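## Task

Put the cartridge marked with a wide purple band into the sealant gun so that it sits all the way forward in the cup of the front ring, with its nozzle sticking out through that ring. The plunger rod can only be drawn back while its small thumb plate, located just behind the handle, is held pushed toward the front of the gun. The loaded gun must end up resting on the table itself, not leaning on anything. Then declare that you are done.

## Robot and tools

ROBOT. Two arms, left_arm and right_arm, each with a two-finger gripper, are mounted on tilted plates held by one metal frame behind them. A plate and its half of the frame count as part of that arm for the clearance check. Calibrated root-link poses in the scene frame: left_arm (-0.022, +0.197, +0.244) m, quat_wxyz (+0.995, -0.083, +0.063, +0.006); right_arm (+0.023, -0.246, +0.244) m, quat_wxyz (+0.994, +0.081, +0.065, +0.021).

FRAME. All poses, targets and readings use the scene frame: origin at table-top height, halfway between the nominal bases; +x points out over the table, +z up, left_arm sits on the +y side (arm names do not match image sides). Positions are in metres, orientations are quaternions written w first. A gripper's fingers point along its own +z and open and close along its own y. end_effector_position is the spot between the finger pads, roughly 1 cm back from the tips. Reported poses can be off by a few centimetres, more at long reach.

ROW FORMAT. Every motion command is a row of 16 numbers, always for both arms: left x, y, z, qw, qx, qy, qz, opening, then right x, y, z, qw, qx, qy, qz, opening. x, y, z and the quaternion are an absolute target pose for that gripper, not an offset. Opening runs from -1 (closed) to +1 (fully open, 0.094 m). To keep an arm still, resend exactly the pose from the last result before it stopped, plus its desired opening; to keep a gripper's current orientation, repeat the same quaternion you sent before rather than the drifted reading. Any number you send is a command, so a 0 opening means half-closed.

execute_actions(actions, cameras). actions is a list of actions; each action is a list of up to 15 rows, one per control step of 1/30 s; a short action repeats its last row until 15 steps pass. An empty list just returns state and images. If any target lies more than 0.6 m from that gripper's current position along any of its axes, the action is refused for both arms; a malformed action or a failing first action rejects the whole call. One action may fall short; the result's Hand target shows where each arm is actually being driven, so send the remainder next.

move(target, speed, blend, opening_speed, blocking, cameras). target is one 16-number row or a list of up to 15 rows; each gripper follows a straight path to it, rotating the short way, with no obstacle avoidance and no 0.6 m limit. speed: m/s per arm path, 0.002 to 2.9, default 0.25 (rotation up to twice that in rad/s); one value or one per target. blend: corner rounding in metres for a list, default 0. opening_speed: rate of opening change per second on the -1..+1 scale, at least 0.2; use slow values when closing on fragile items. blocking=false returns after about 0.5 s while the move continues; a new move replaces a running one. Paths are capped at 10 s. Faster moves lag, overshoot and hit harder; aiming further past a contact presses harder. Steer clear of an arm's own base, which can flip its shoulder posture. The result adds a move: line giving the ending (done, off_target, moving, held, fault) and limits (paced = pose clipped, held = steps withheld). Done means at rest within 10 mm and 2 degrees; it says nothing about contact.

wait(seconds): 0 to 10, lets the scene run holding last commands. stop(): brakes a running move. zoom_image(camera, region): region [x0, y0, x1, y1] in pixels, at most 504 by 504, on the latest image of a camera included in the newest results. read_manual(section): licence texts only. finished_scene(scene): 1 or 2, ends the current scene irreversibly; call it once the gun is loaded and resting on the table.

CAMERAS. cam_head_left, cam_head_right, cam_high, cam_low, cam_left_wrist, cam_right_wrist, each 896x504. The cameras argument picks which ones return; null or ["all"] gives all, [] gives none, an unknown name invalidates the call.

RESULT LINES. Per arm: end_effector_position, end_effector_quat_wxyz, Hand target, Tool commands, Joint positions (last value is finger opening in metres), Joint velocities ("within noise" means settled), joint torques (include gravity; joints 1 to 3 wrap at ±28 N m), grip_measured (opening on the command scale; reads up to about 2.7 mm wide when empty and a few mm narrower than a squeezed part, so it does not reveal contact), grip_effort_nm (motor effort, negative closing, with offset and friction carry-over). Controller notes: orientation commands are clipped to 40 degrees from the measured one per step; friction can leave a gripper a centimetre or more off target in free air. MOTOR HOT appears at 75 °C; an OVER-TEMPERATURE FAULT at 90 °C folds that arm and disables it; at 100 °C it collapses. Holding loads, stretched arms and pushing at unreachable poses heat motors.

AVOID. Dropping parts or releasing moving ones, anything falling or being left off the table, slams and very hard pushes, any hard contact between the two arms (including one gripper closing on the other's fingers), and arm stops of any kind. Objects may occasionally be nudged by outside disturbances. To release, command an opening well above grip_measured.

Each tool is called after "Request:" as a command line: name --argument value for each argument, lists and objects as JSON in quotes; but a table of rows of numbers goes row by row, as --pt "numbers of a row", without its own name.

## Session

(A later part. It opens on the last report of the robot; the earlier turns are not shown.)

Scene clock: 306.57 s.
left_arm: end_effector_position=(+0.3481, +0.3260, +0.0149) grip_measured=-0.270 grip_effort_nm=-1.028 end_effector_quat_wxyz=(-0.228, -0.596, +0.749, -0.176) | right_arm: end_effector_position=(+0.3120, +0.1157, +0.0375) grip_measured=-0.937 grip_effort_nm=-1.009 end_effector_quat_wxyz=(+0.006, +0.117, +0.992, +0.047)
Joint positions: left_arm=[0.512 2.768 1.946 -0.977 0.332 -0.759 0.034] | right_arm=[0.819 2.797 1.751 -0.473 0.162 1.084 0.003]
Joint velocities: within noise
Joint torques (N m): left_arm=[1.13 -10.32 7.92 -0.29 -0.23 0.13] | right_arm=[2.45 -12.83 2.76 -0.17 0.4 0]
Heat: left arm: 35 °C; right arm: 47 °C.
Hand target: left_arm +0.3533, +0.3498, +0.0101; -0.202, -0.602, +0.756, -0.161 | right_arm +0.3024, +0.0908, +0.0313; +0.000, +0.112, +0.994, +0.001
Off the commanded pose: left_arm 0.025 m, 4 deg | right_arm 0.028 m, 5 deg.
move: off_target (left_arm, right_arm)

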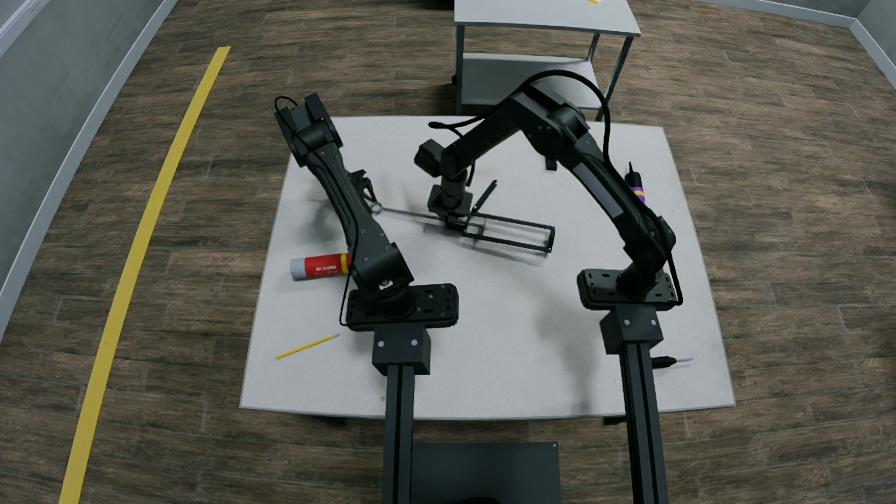

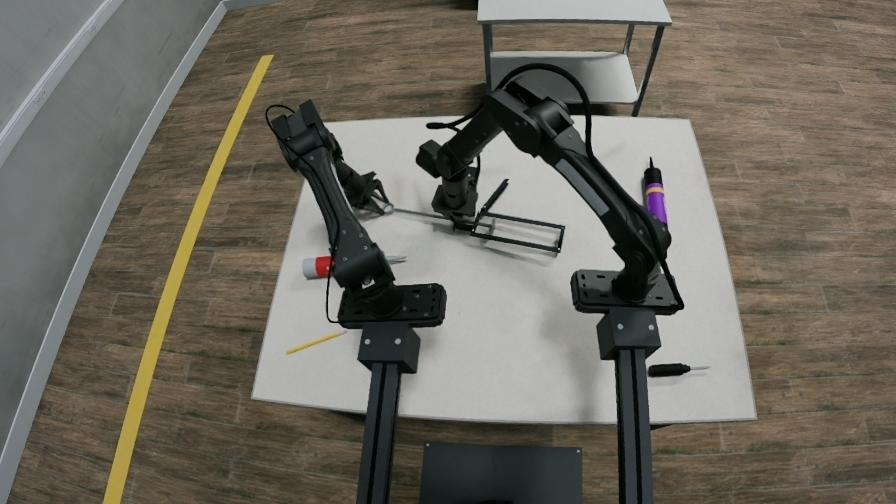

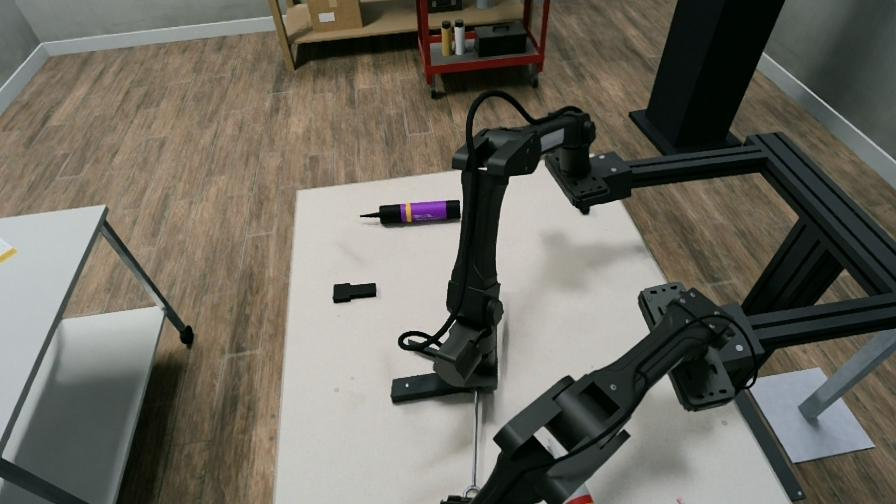

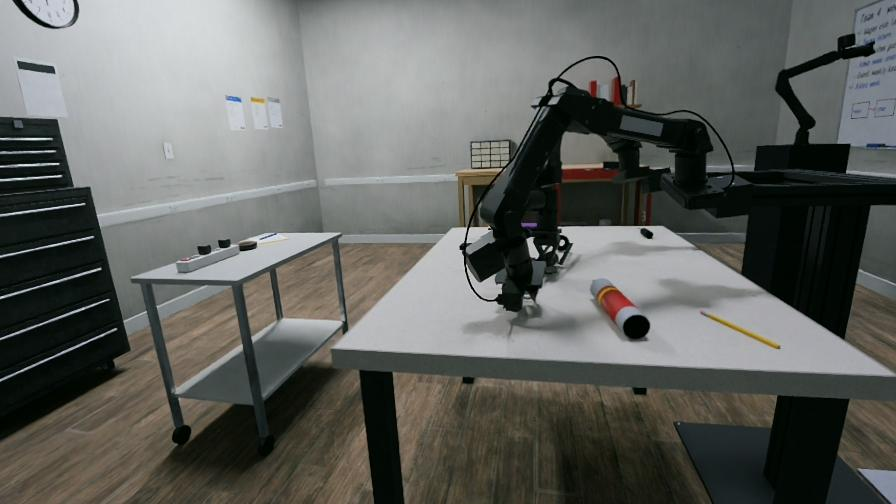

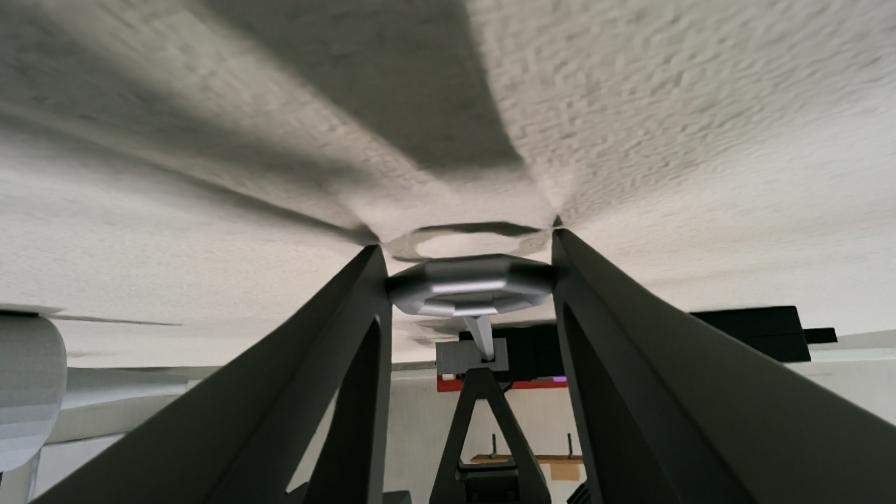

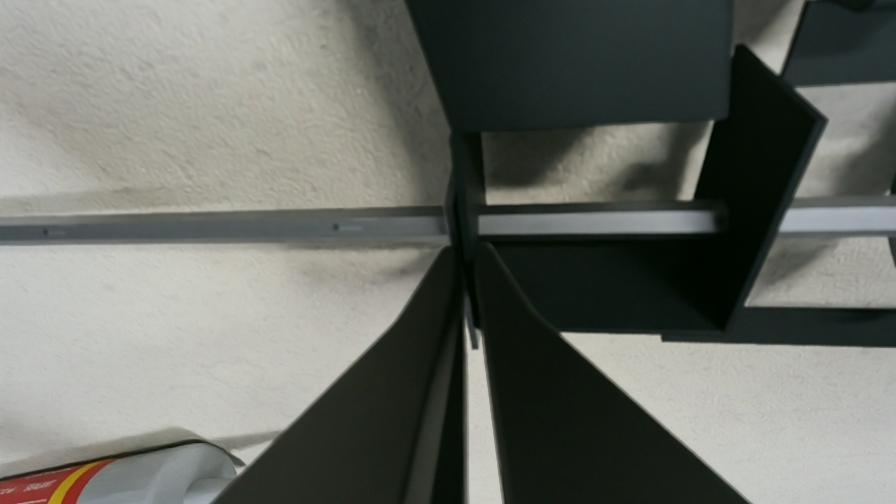

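Request:
move --pt "0.362 0.383 0.009 0.2025 0.6013 -0.7557 0.1611 -0.6 0.302 0.086 0.031 0 0.1132 0.9935 0 -0.97" --speed 0.06 --cameras '["cam_left_wrist","cam_right_wrist","cam_head_right"]'

Scene clock: 313.03 s.
left_arm: end_effector_position=(+0.3555, +0.3561, +0.0172) grip_measured=-0.270 grip_effort_nm=-1.028 end_effector_quat_wxyz=(-0.236, -0.595, +0.748, -0.176) | right_arm: end_effector_position=(+0.3120, +0.1155, +0.0394) grip_measured=-0.938 grip_effort_nm=-1.009 end_effector_quat_wxyz=(+0.007, +0.116, +0.992, +0.050)
Joint positions: left_arm=[0.558 2.866 2.186 -1.151 0.324 -0.708 0.034] | right_arm=[0.819 2.787 1.735 -0.461 0.161 1.081 0.003]
Joint velocities: within noise
Joint torques (N m): left_arm=[1.31 -10.7 8.73 -0.23 -0.23 0.14] | right_arm=[1.96 -12.72 2.33 -0.15 0.41 -0.02]
Heat: left arm: 36 °C; right arm: 48 °C.
Hand target: left_arm +0.3611, +0.3827, +0.0105; -0.202, -0.602, +0.755, -0.161 | right_arm +0.3023, +0.0871, +0.0314; +0.000, +0.112, +0.994, +0.001
Off the commanded pose: left_arm 0.029 m, 4 deg | right_arm 0.032 m, 6 deg.
move: off_target (left_arm, right_arm)
Images, in order (width x height): cam_head_right 896x504, cam_left_wrist 896x504, cam_right_wrist 896x504.

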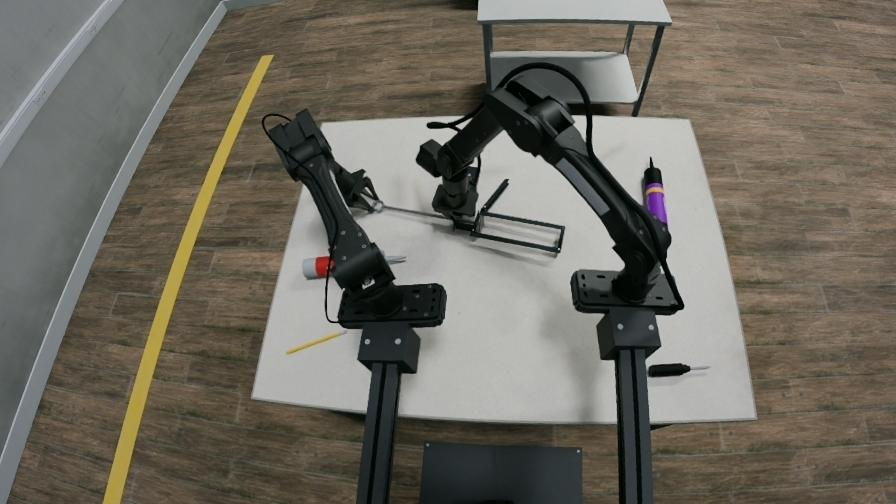

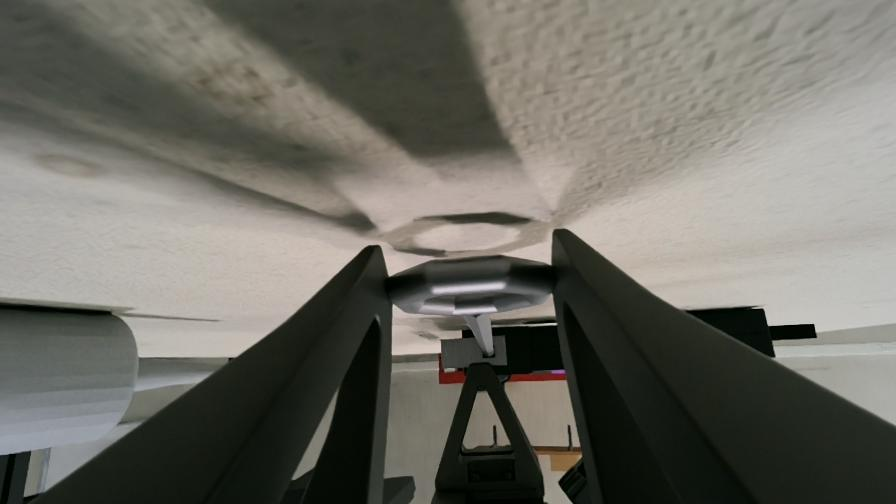

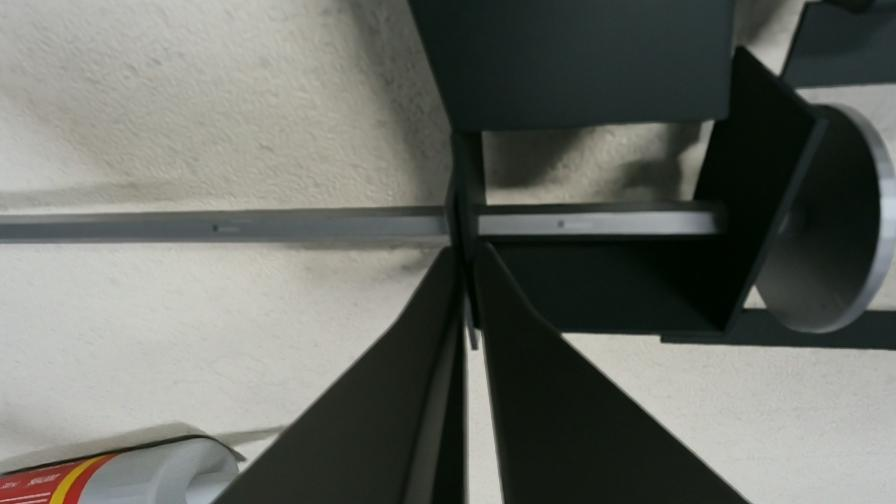

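Request:
move --pt "0.366 0.401 0.008 0.2025 0.6013 -0.7557 0.1611 -0.6 0.302 0.086 0.028 0 0.1132 0.9935 0 -0.97" --speed 0.05 --cameras '["cam_right_wrist","cam_head_right"]'

Scene clock: 315.97 s.
left_arm: end_effector_position=(+0.3595, +0.3704, +0.0171) grip_measured=-0.271 grip_effort_nm=-1.033 end_effector_quat_wxyz=(-0.242, -0.594, +0.747, -0.178) | right_arm: end_effector_position=(+0.3126, +0.1169, +0.0395) grip_measured=-0.938 grip_effort_nm=-1.009 end_effector_quat_wxyz=(+0.008, +0.116, +0.992, +0.053)
Joint positions: left_arm=[0.58 2.947 2.363 -1.266 0.323 -0.683 0.034] | right_arm=[0.819 2.787 1.735 -0.455 0.158 1.08 0.003]
Joint velocities: within noise
Joint torques (N m): left_arm=[1.55 -10.96 9.06 -0.17 -0.27 0.11] | right_arm=[1.92 -12.1 2.48 -0.15 0.44 -0.02]
Heat: left arm: 37 °C; right arm: 49 °C.
Hand target: left_arm +0.3650, +0.4006, +0.0100; -0.202, -0.602, +0.755, -0.160 | right_arm +0.3021, +0.0871, +0.0286; +0.000, +0.112, +0.994, +0.001
Off the commanded pose: left_arm 0.033 m, 5 deg | right_arm 0.035 m, 6 deg.
move: off_target (left_arm, right_arm)
Images, in order (width x height): cam_head_right 896x504, cam_right_wrist 896x504.

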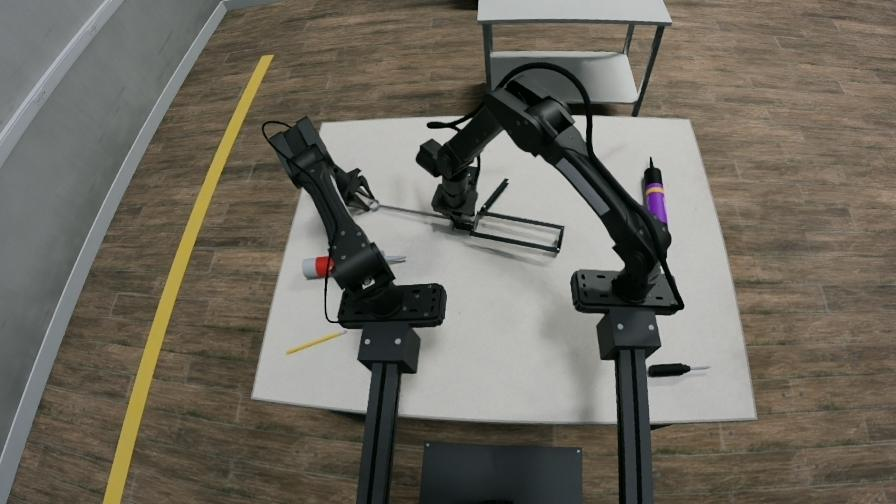

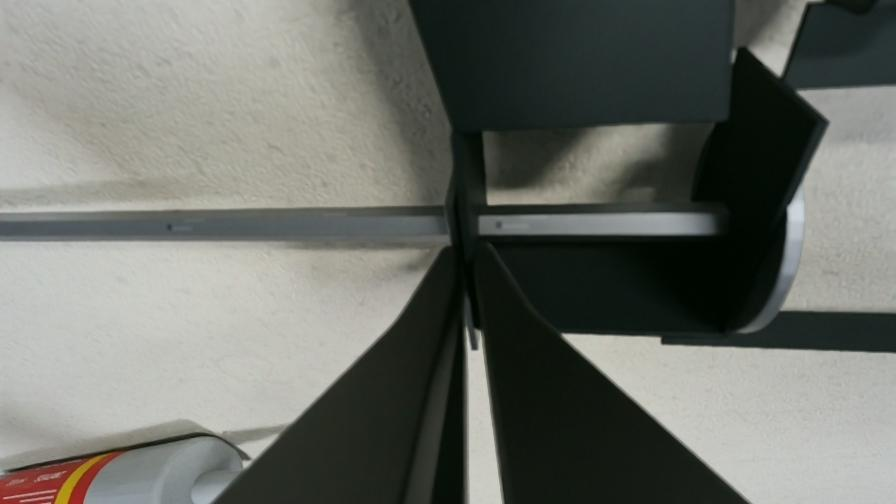

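Request:
move --pt "0.358 0.378 0.010 0.2025 0.6013 -0.7557 0.1611 -0.5 0.309 0.112 0.034 0 0.116 0.993 0.03 -0.95" --pt "0.358 0.378 0.010 0.2025 0.6013 -0.7557 0.1611 -0.5 0.309 0.112 0.034 0 0.116 0.993 0.03 -0.6" --speed 0.05 --opening_speed 0.5 --cameras '["cam_right_wrist","cam_head_right"]'

Scene clock: 322.80 s.
left_arm: end_effector_position=(+0.3536, +0.3652, +0.0129) grip_measured=-0.271 grip_effort_nm=-1.028 end_effector_quat_wxyz=(-0.231, -0.597, +0.746, -0.183) | right_arm: end_effector_position=(+0.3137, +0.1179, +0.0409) grip_measured=-0.603 grip_effort_nm=0.173 end_effector_quat_wxyz=(+0.004, +0.117, +0.992, +0.049)
Joint positions: left_arm=[0.581 2.883 2.208 -1.151 0.332 -0.689 0.034] | right_arm=[0.819 2.795 1.765 -0.488 0.157 1.084 0.019]
Joint velocities: within noise
Joint torques (N m): left_arm=[-1.1 -13.14 2.77 -0.02 -0.27 -0.12] | right_arm=[3.11 -11.1 6.24 0.09 0.1 0.07]
Heat: left arm: 39 °C; right arm: 48 °C.
Hand target: left_arm +0.3582, +0.3782, +0.0107; -0.205, -0.601, +0.755, -0.162 | right_arm +0.3091, +0.1120, +0.0343; +0.000, +0.116, +0.993, +0.031
Off the commanded pose: left_arm 0.014 m, 4 deg | right_arm 0.010 m, 2 deg.
move: off_target (left_arm)
Images, in order (width x height): cam_head_right 896x504, cam_right_wrist 896x504.

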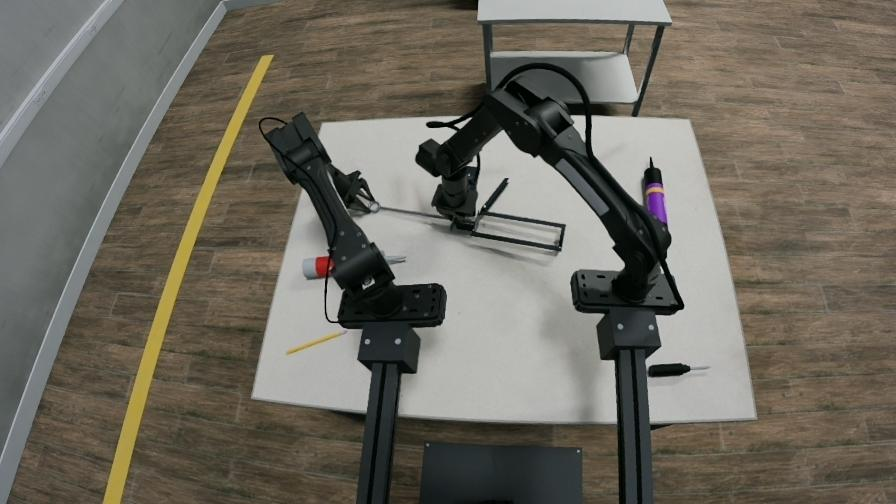

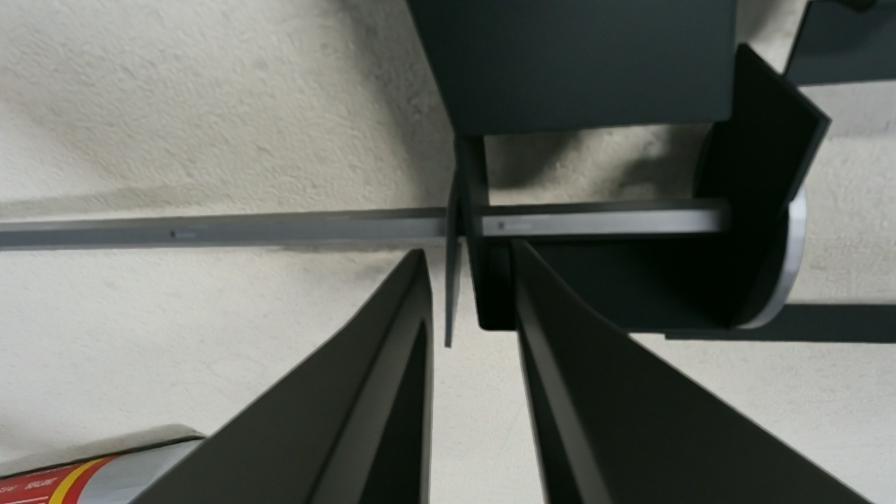

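Request:
move --pt "0.358 0.378 0.010 0.2025 0.6013 -0.7557 0.1611 -0.5 0.309 0.114 0.045 0 0.116 0.993 0.03 -0.4" --pt "0.358 0.378 0.010 0.2025 0.6013 -0.7557 0.1611 -0.5 0.309 0.114 0.12 0 0.1132 0.9935 0 -0.4" --pt "0.358 0.378 0.010 0.2025 0.6013 -0.7557 0.1611 -0.5 0.30 -0.10 0.28 0.342 0 0.94 0 0.2" --speed '[0.05,0.15,0.25]'

Scene clock: 360.87 s.
left_arm: end_effector_position=(+0.3536, +0.3652, +0.0129) grip_measured=-0.271 grip_effort_nm=-1.028 end_effector_quat_wxyz=(-0.231, -0.597, +0.746, -0.183) | right_arm: end_effector_position=(+0.2938, -0.0966, +0.2733) grip_measured=+0.197 grip_effort_nm=0.173 end_effector_quat_wxyz=(+0.325, -0.014, +0.946, -0.001)
Joint positions: left_arm=[0.581 2.883 2.208 -1.151 0.332 -0.689 0.034] | right_arm=[0.853 1.461 0.565 -0.195 0.678 0.637 0.056]
Joint velocities: within noise
Joint torques (N m): left_arm=[-1.05 -13.2 2.78 -0.03 -0.3 -0.11] | right_arm=[0.47 -5.86 5.55 1.41 0.42 0.01]
Heat: left arm: 43 °C; right arm: 44 °C.
Hand target: left_arm +0.3582, +0.3782, +0.0107; -0.205, -0.601, +0.755, -0.162 | right_arm +0.2999, -0.1000, +0.2800; +0.342, +0.000, +0.940, +0.000
Off the commanded pose: left_arm 0.014 m, 4 deg | right_arm 0.010 m, 3 deg.
move: off_target (left_arm, right_arm); target 3's new opening was sent with right_arm's hand 0.010 m and 3 deg from that target

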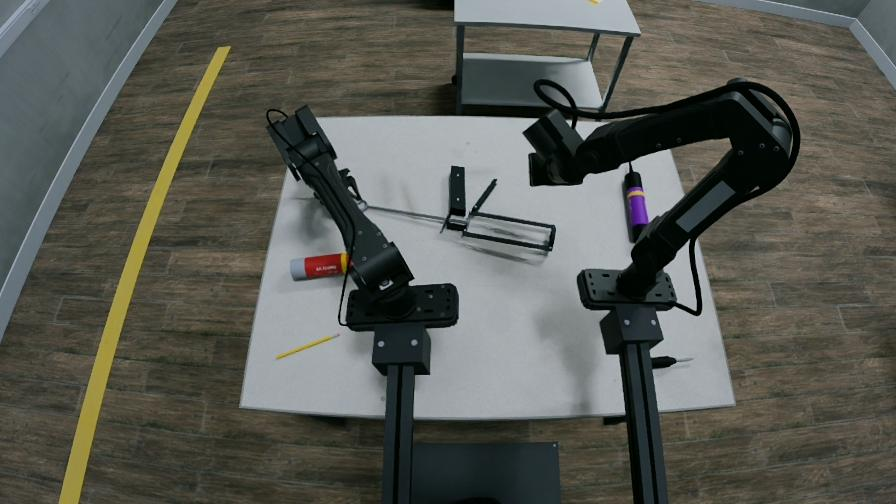

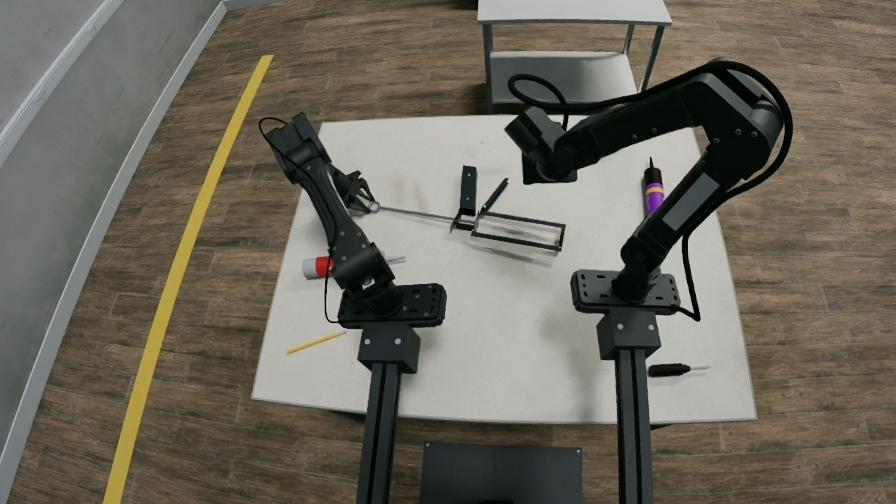

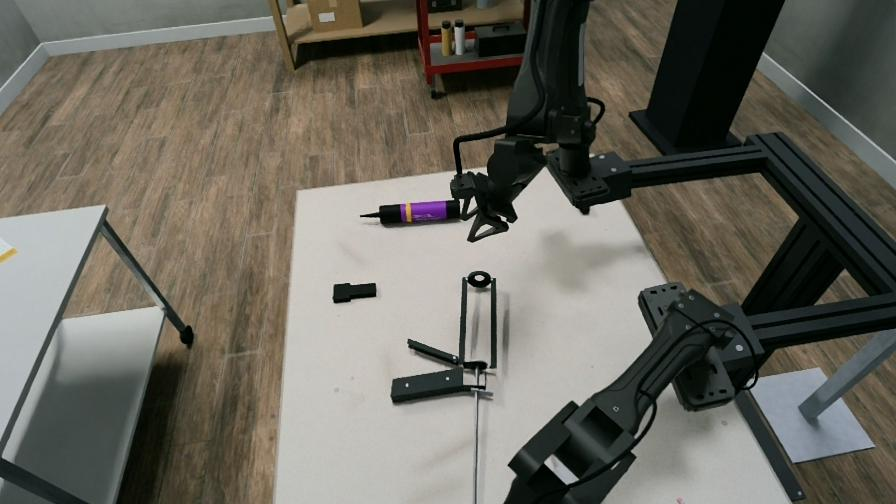

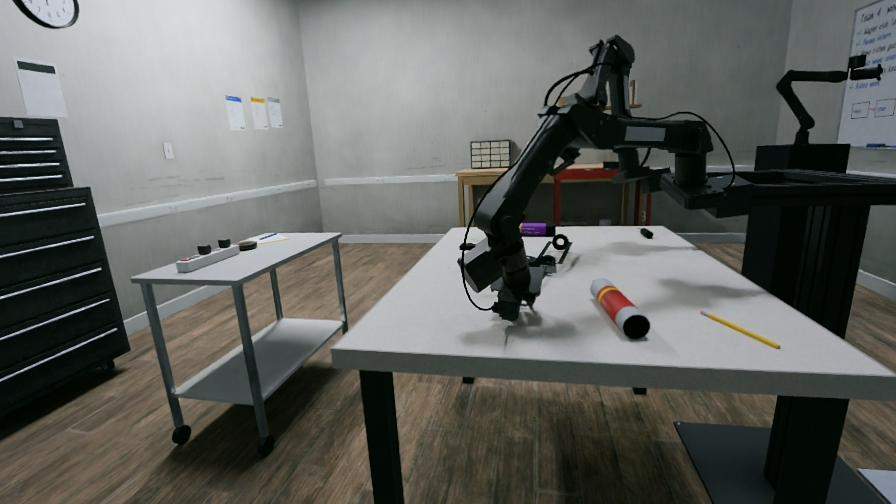

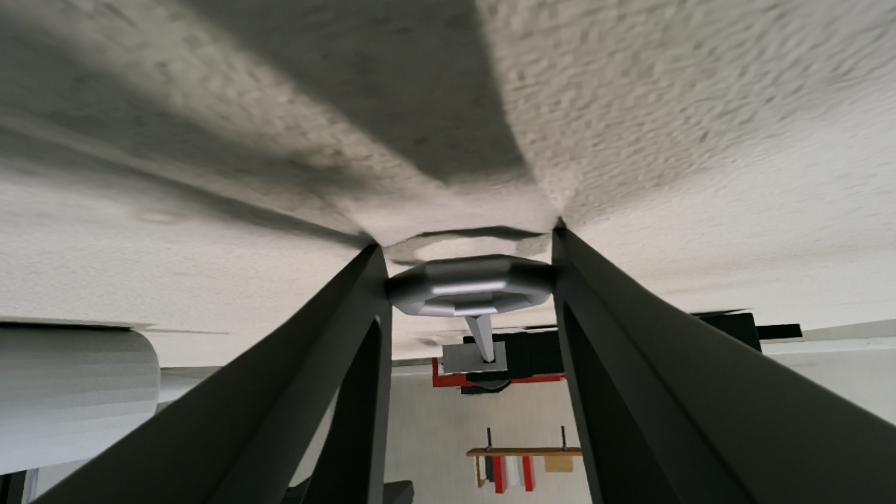

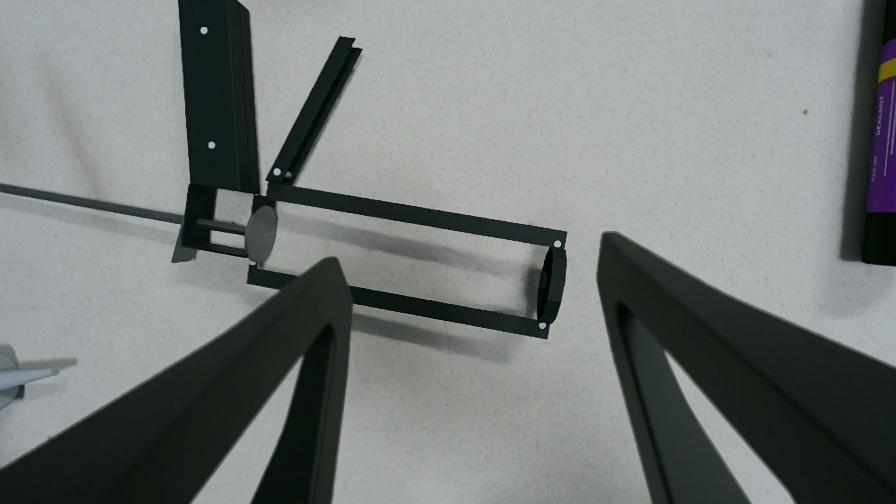

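Request:
zoom_image --camera "cam_right_wrist" --region '[170, 130, 620, 390]'

Scaled by 1.120 from the camera's 896x504 image, which has a finer 1280x720 frame.

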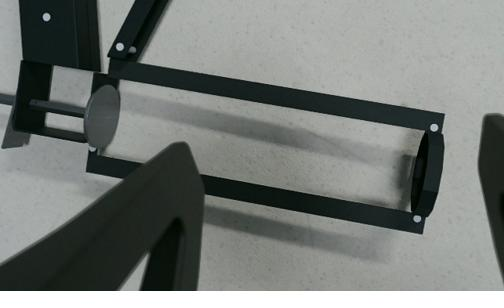

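Request:
move --pt "0.358 0.378 0.010 0.2025 0.6013 -0.7557 0.1611 -0.5 0.376 -0.44 0.16 0 0.0497 0.9988 0 0.9" --pt "0.358 0.378 0.010 0.2025 0.6013 -0.7557 0.1611 -0.5 0.376 -0.44 0.085 0 0.0497 0.9988 0 0.9" --speed '[0.25,0.12]' --cameras '["cam_right_wrist","cam_head_right","cam_high"]'

Scene clock: 383.47 s.
left_arm: end_effector_position=(+0.3536, +0.3652, +0.0129) grip_measured=-0.271 grip_effort_nm=-1.023 end_effector_quat_wxyz=(-0.231, -0.597, +0.746, -0.183) | right_arm: end_effector_position=(+0.3700, -0.4349, +0.0874) grip_measured=+0.897 grip_effort_nm=0.168 end_effector_quat_wxyz=(-0.012, +0.047, +0.999, +0.002)
Joint positions: left_arm=[0.581 2.883 2.208 -1.151 0.332 -0.689 0.034] | right_arm=[-0.529 2.227 1.299 -0.472 0.083 -0.397 0.089]
Joint velocities: within noise
Joint torques (N m): left_arm=[-0.99 -13.29 2.78 -0.05 -0.26 -0.15] | right_arm=[0.25 -10.06 5.24 0.42 -0.06 -0.06]
Heat: left arm: 44 °C; right arm: 41 °C.
Hand target: left_arm +0.3582, +0.3782, +0.0107; -0.205, -0.601, +0.755, -0.162 | right_arm +0.3759, -0.4401, +0.0853; +0.000, +0.050, +0.999, +0.000
Off the commanded pose: left_arm 0.014 m, 4 deg | right_arm 0.008 m, 1 deg.
move: off_target (left_arm)
Images, in order (width x height): cam_head_right 896x504, cam_high 896x504, cam_right_wrist 896x504.

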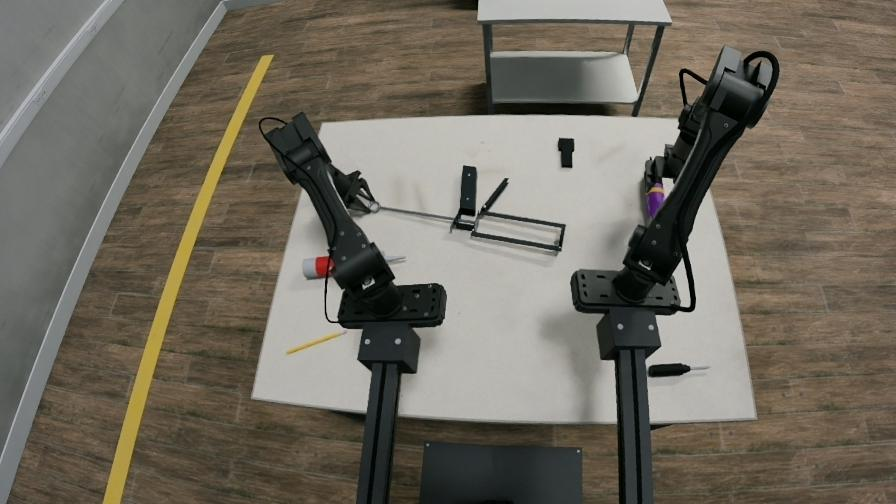

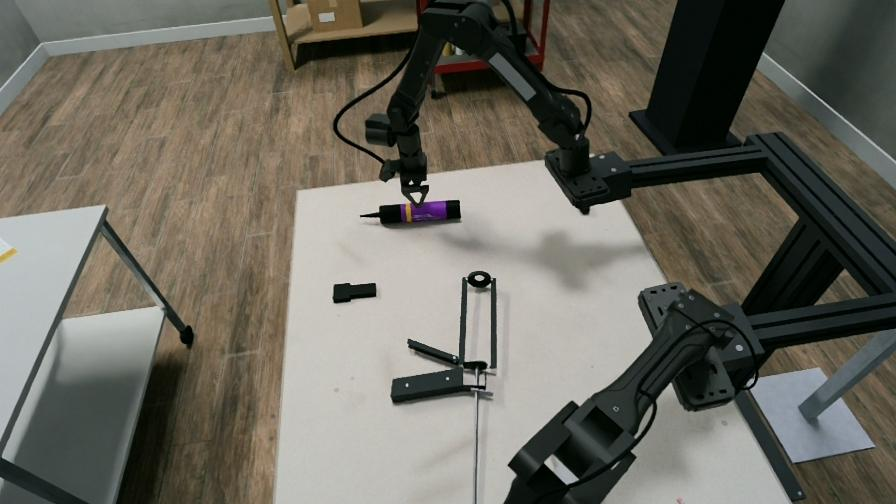

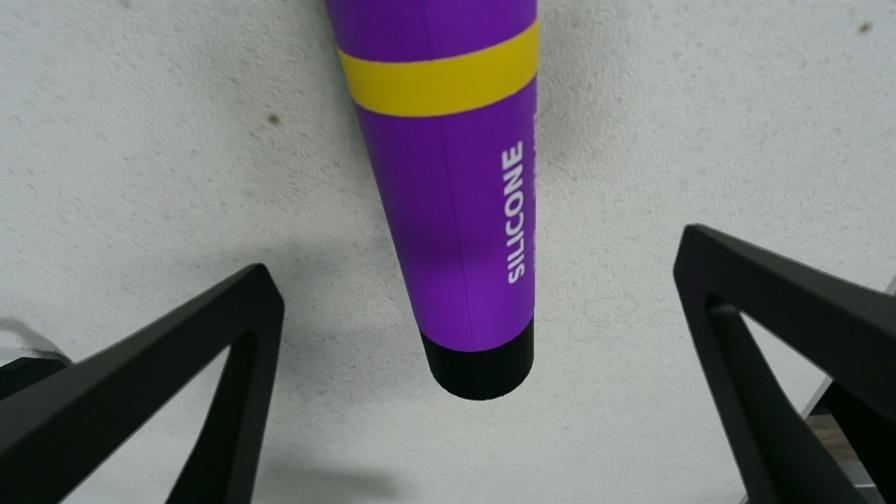

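Request:
move --pt "0.358 0.378 0.010 0.2025 0.6013 -0.7557 0.1611 -0.5 0.378 -0.444 0.02 0 0.0497 0.9988 0 0.9" --speed '[0.1]' --cameras '["cam_right_wrist","cam_high"]'

Request:
move --pt "0.358 0.378 0.010 0.2025 0.6013 -0.7557 0.1611 -0.5 0.378 -0.444 0.02 0 0.0497 0.9988 0 0.0" --opening_speed 0.5 --cameras '["cam_right_wrist","cam_high"]'

Scene clock: 390.73 s.
left_arm: end_effector_position=(+0.3536, +0.3652, +0.0129) grip_measured=-0.271 grip_effort_nm=-1.033 end_effector_quat_wxyz=(-0.231, -0.597, +0.746, -0.183) | right_arm: end_effector_position=(+0.3709, -0.4386, +0.0234) grip_measured=+0.897 grip_effort_nm=0.168 end_effector_quat_wxyz=(-0.013, +0.047, +0.999, +0.002)
Joint positions: left_arm=[0.581 2.883 2.208 -1.151 0.332 -0.689 0.034] | right_arm=[-0.547 2.43 1.366 -0.337 0.083 -0.415 0.089]
Joint velocities: within noise
Joint torques (N m): left_arm=[-1.17 -13.16 2.67 -0.04 -0.27 -0.09] | right_arm=[0.32 -10.19 5.11 0.4 -0.09 -0.03]
Heat: left arm: 44 °C; right arm: 42 °C.
Hand target: left_arm +0.3582, +0.3782, +0.0107; -0.205, -0.601, +0.755, -0.162 | right_arm +0.3779, -0.4440, +0.0203; +0.000, +0.050, +0.999, +0.000
Off the commanded pose: left_arm 0.014 m, 4 deg | right_arm 0.010 m, 2 deg.
move: off_target (left_arm)
Images, in order (width x height): cam_high 896x504, cam_right_wrist 896x504.

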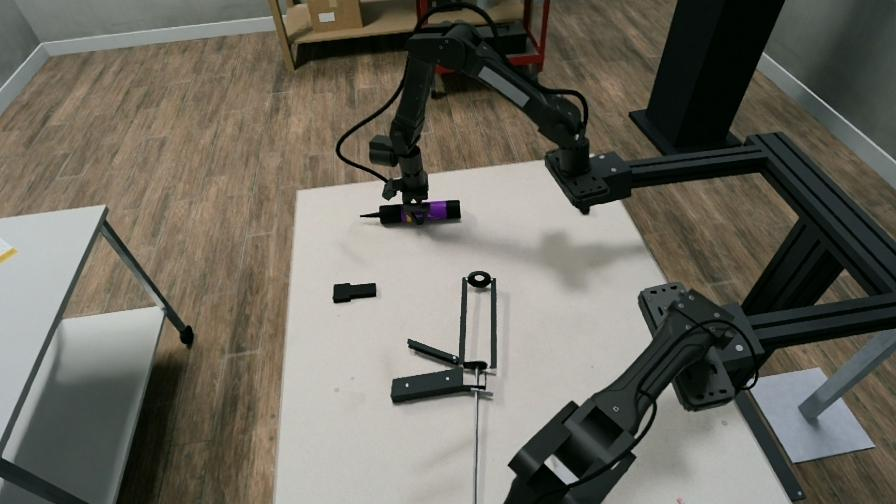

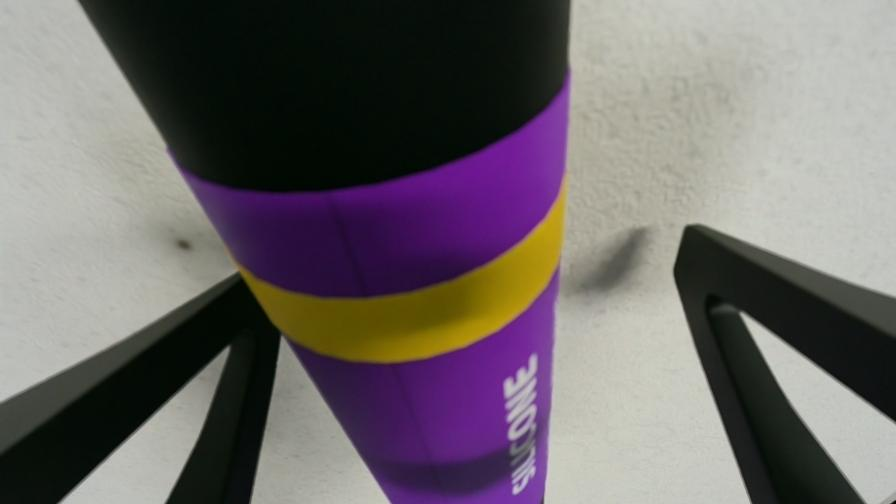

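Scene clock: 392.73 s.
left_arm: end_effector_position=(+0.3536, +0.3652, +0.0129) grip_measured=-0.271 grip_effort_nm=-1.028 end_effector_quat_wxyz=(-0.231, -0.597, +0.746, -0.183) | right_arm: end_effector_position=(+0.3711, -0.4387, +0.0234) grip_measured=+0.026 grip_effort_nm=-0.955 end_effector_quat_wxyz=(-0.013, +0.047, +0.999, +0.001)
Joint positions: left_arm=[0.581 2.883 2.208 -1.151 0.332 -0.689 0.034] | right_arm=[-0.547 2.43 1.366 -0.336 0.083 -0.416 0.048]
Joint velocities: within noise
Joint torques (N m): left_arm=[-1.06 -13.05 2.91 -0.04 -0.25 -0.12] | right_arm=[0.32 -10.06 5.11 0.41 -0.09 -0.03]
Heat: left arm: 44 °C; right arm: 42 °C.
Hand target: left_arm +0.3582, +0.3782, +0.0107; -0.205, -0.601, +0.755, -0.162 | right_arm +0.3779, -0.4440, +0.0203; +0.000, +0.049, +0.999, +0.000
Off the commanded pose: left_arm 0.014 m, 4 deg | right_arm 0.009 m, 2 deg.
move: off_target (left_arm)
Images, in order (width x height): cam_high 896x504, cam_right_wrist 896x504.

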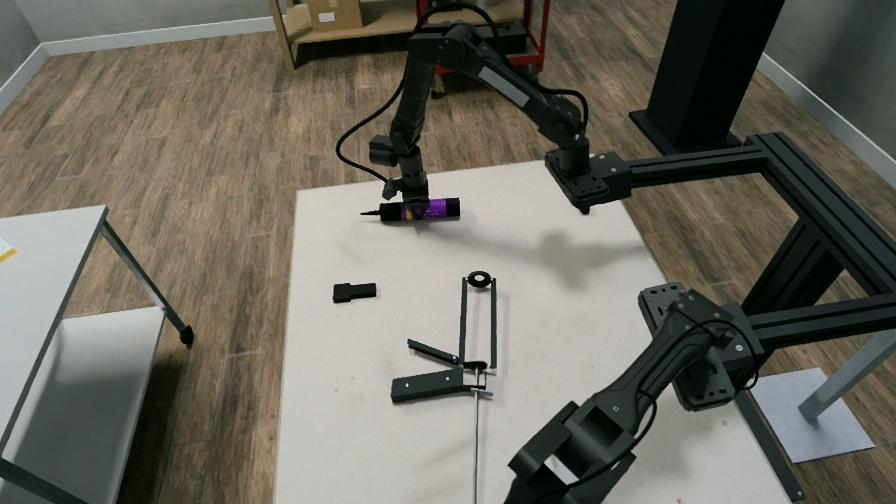

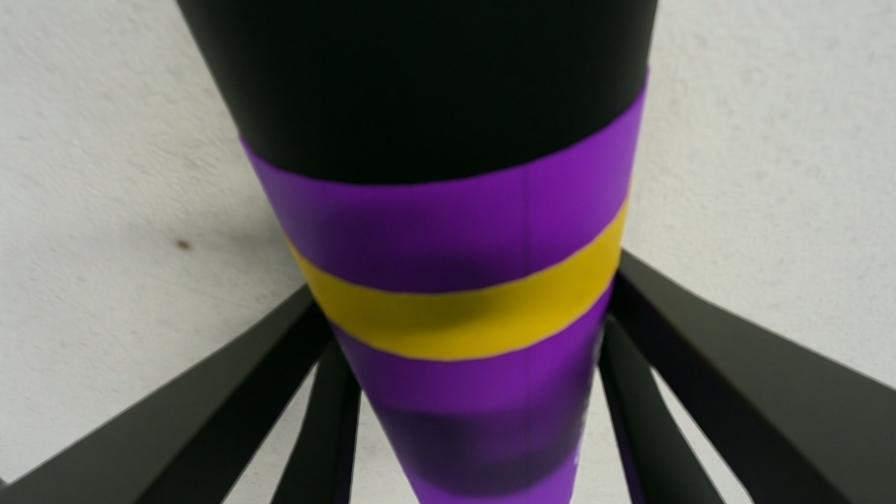

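Request:
move --pt "0.358 0.378 0.010 0.2025 0.6013 -0.7557 0.1611 -0.5 0.378 -0.444 0.1 0 0.0497 0.9988 0 -0.05" --pt "0.358 0.378 0.010 0.2025 0.6013 -0.7557 0.1611 -0.5 0.385 -0.265 0.1 0 0.6561 0.7547 0 -0.05" --speed '[0.12,0.2]' --cameras '["cam_right_wrist","cam_high","cam_head_left"]'

Scene clock: 406.77 s.
left_arm: end_effector_position=(+0.3536, +0.3652, +0.0129) grip_measured=-0.271 grip_effort_nm=-1.028 end_effector_quat_wxyz=(-0.231, -0.597, +0.746, -0.183) | right_arm: end_effector_position=(+0.3738, -0.2651, +0.0883) grip_measured=+0.024 grip_effort_nm=-1.009 end_effector_quat_wxyz=(-0.021, +0.655, +0.755, -0.007)
Joint positions: left_arm=[0.581 2.883 2.208 -1.151 0.332 -0.689 0.034] | right_arm=[-0.087 2.206 1.128 -0.393 0.137 1.38 0.048]
Joint velocities: within noise
Joint torques (N m): left_arm=[-1.06 -13.14 2.77 -0.01 -0.29 -0.1] | right_arm=[2.96 -12.82 3.75 0.19 0.14 0.11]
Heat: left arm: 45 °C; right arm: 44 °C.
Hand target: left_arm +0.3582, +0.3782, +0.0107; -0.205, -0.601, +0.755, -0.162 | right_arm +0.3848, -0.2649, +0.0999; +0.000, +0.656, +0.755, +0.000
Off the commanded pose: left_arm 0.014 m, 4 deg | right_arm 0.016 m, 3 deg.
move: off_target (left_arm, right_arm)
Images, in order (width x height): cam_head_left 896x504, cam_high 896x504, cam_right_wrist 896x504.

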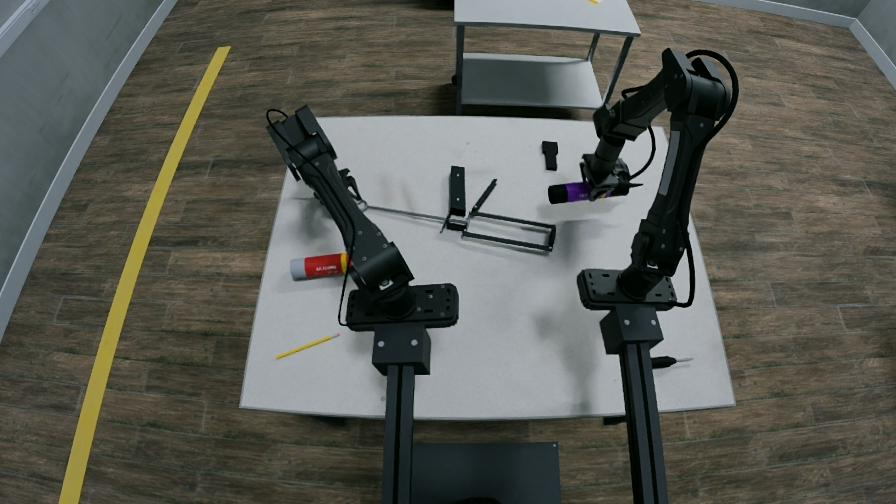

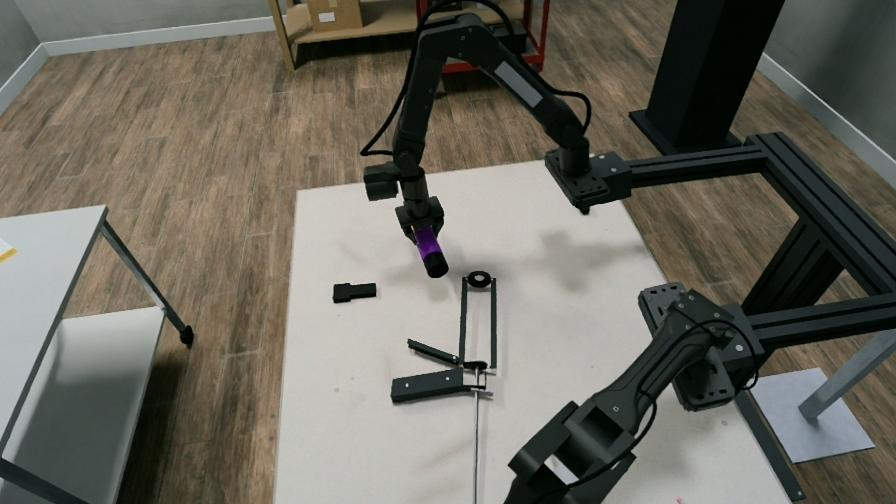

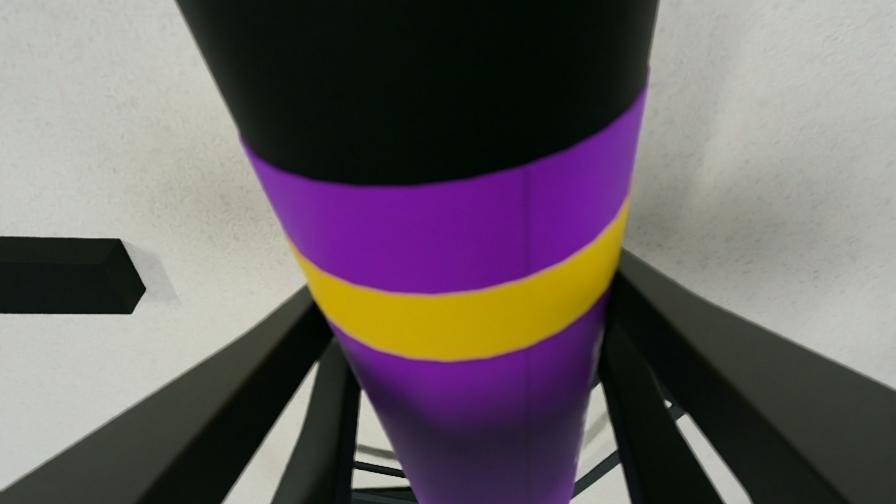

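Request:
move --pt "0.358 0.378 0.010 0.2025 0.6013 -0.7557 0.1611 -0.5 0.388 -0.265 0.045 0.02 0.6561 0.7547 0.005 -0.05" --pt "0.358 0.378 0.010 0.2025 0.6013 -0.7557 0.1611 -0.5 0.388 -0.265 0.031 0.02 0.6561 0.7547 0.005 -0.05" --speed '[0.12,0.04]' --cameras '["cam_right_wrist"]'

Scene clock: 411.37 s.
left_arm: end_effector_position=(+0.3536, +0.3652, +0.0129) grip_measured=-0.271 grip_effort_nm=-1.028 end_effector_quat_wxyz=(-0.231, -0.597, +0.746, -0.183) | right_arm: end_effector_position=(+0.3781, -0.2588, +0.0307) grip_measured=+0.024 grip_effort_nm=-1.004 end_effector_quat_wxyz=(+0.004, +0.653, +0.757, +0.004)
Joint positions: left_arm=[0.581 2.883 2.208 -1.151 0.332 -0.689 0.034] | right_arm=[-0.087 2.386 1.126 -0.157 0.15 1.367 0.048]
Joint velocities: within noise
Joint torques (N m): left_arm=[-1.05 -13.07 2.67 -0.03 -0.25 -0.11] | right_arm=[1.2 -9.84 4.4 0.37 0.18 -0.02]
Heat: left arm: 45 °C; right arm: 44 °C.
Hand target: left_arm +0.3582, +0.3782, +0.0107; -0.205, -0.601, +0.755, -0.162 | right_arm +0.3878, -0.2650, +0.0313; +0.020, +0.656, +0.754, +0.005
Off the commanded pose: left_arm 0.014 m, 4 deg | right_arm 0.012 m, 2 deg.
move: off_target (left_arm, right_arm)
Images, in order (width x height): cam_right_wrist 896x504.

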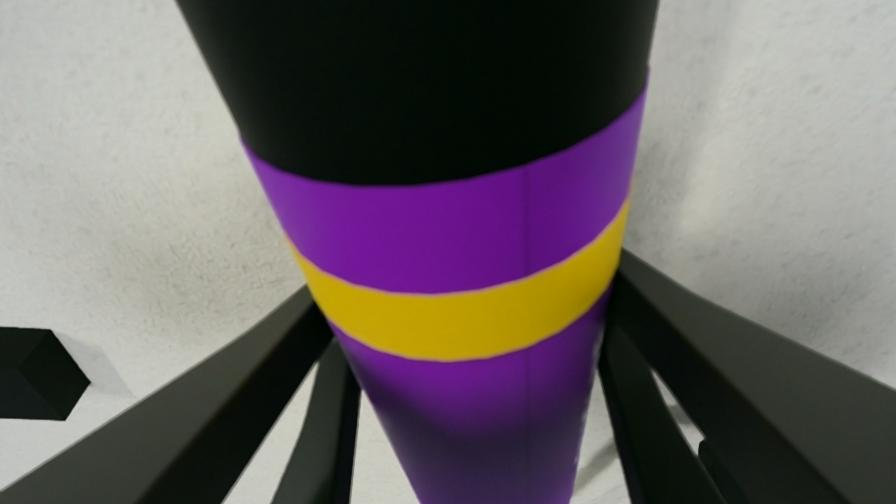

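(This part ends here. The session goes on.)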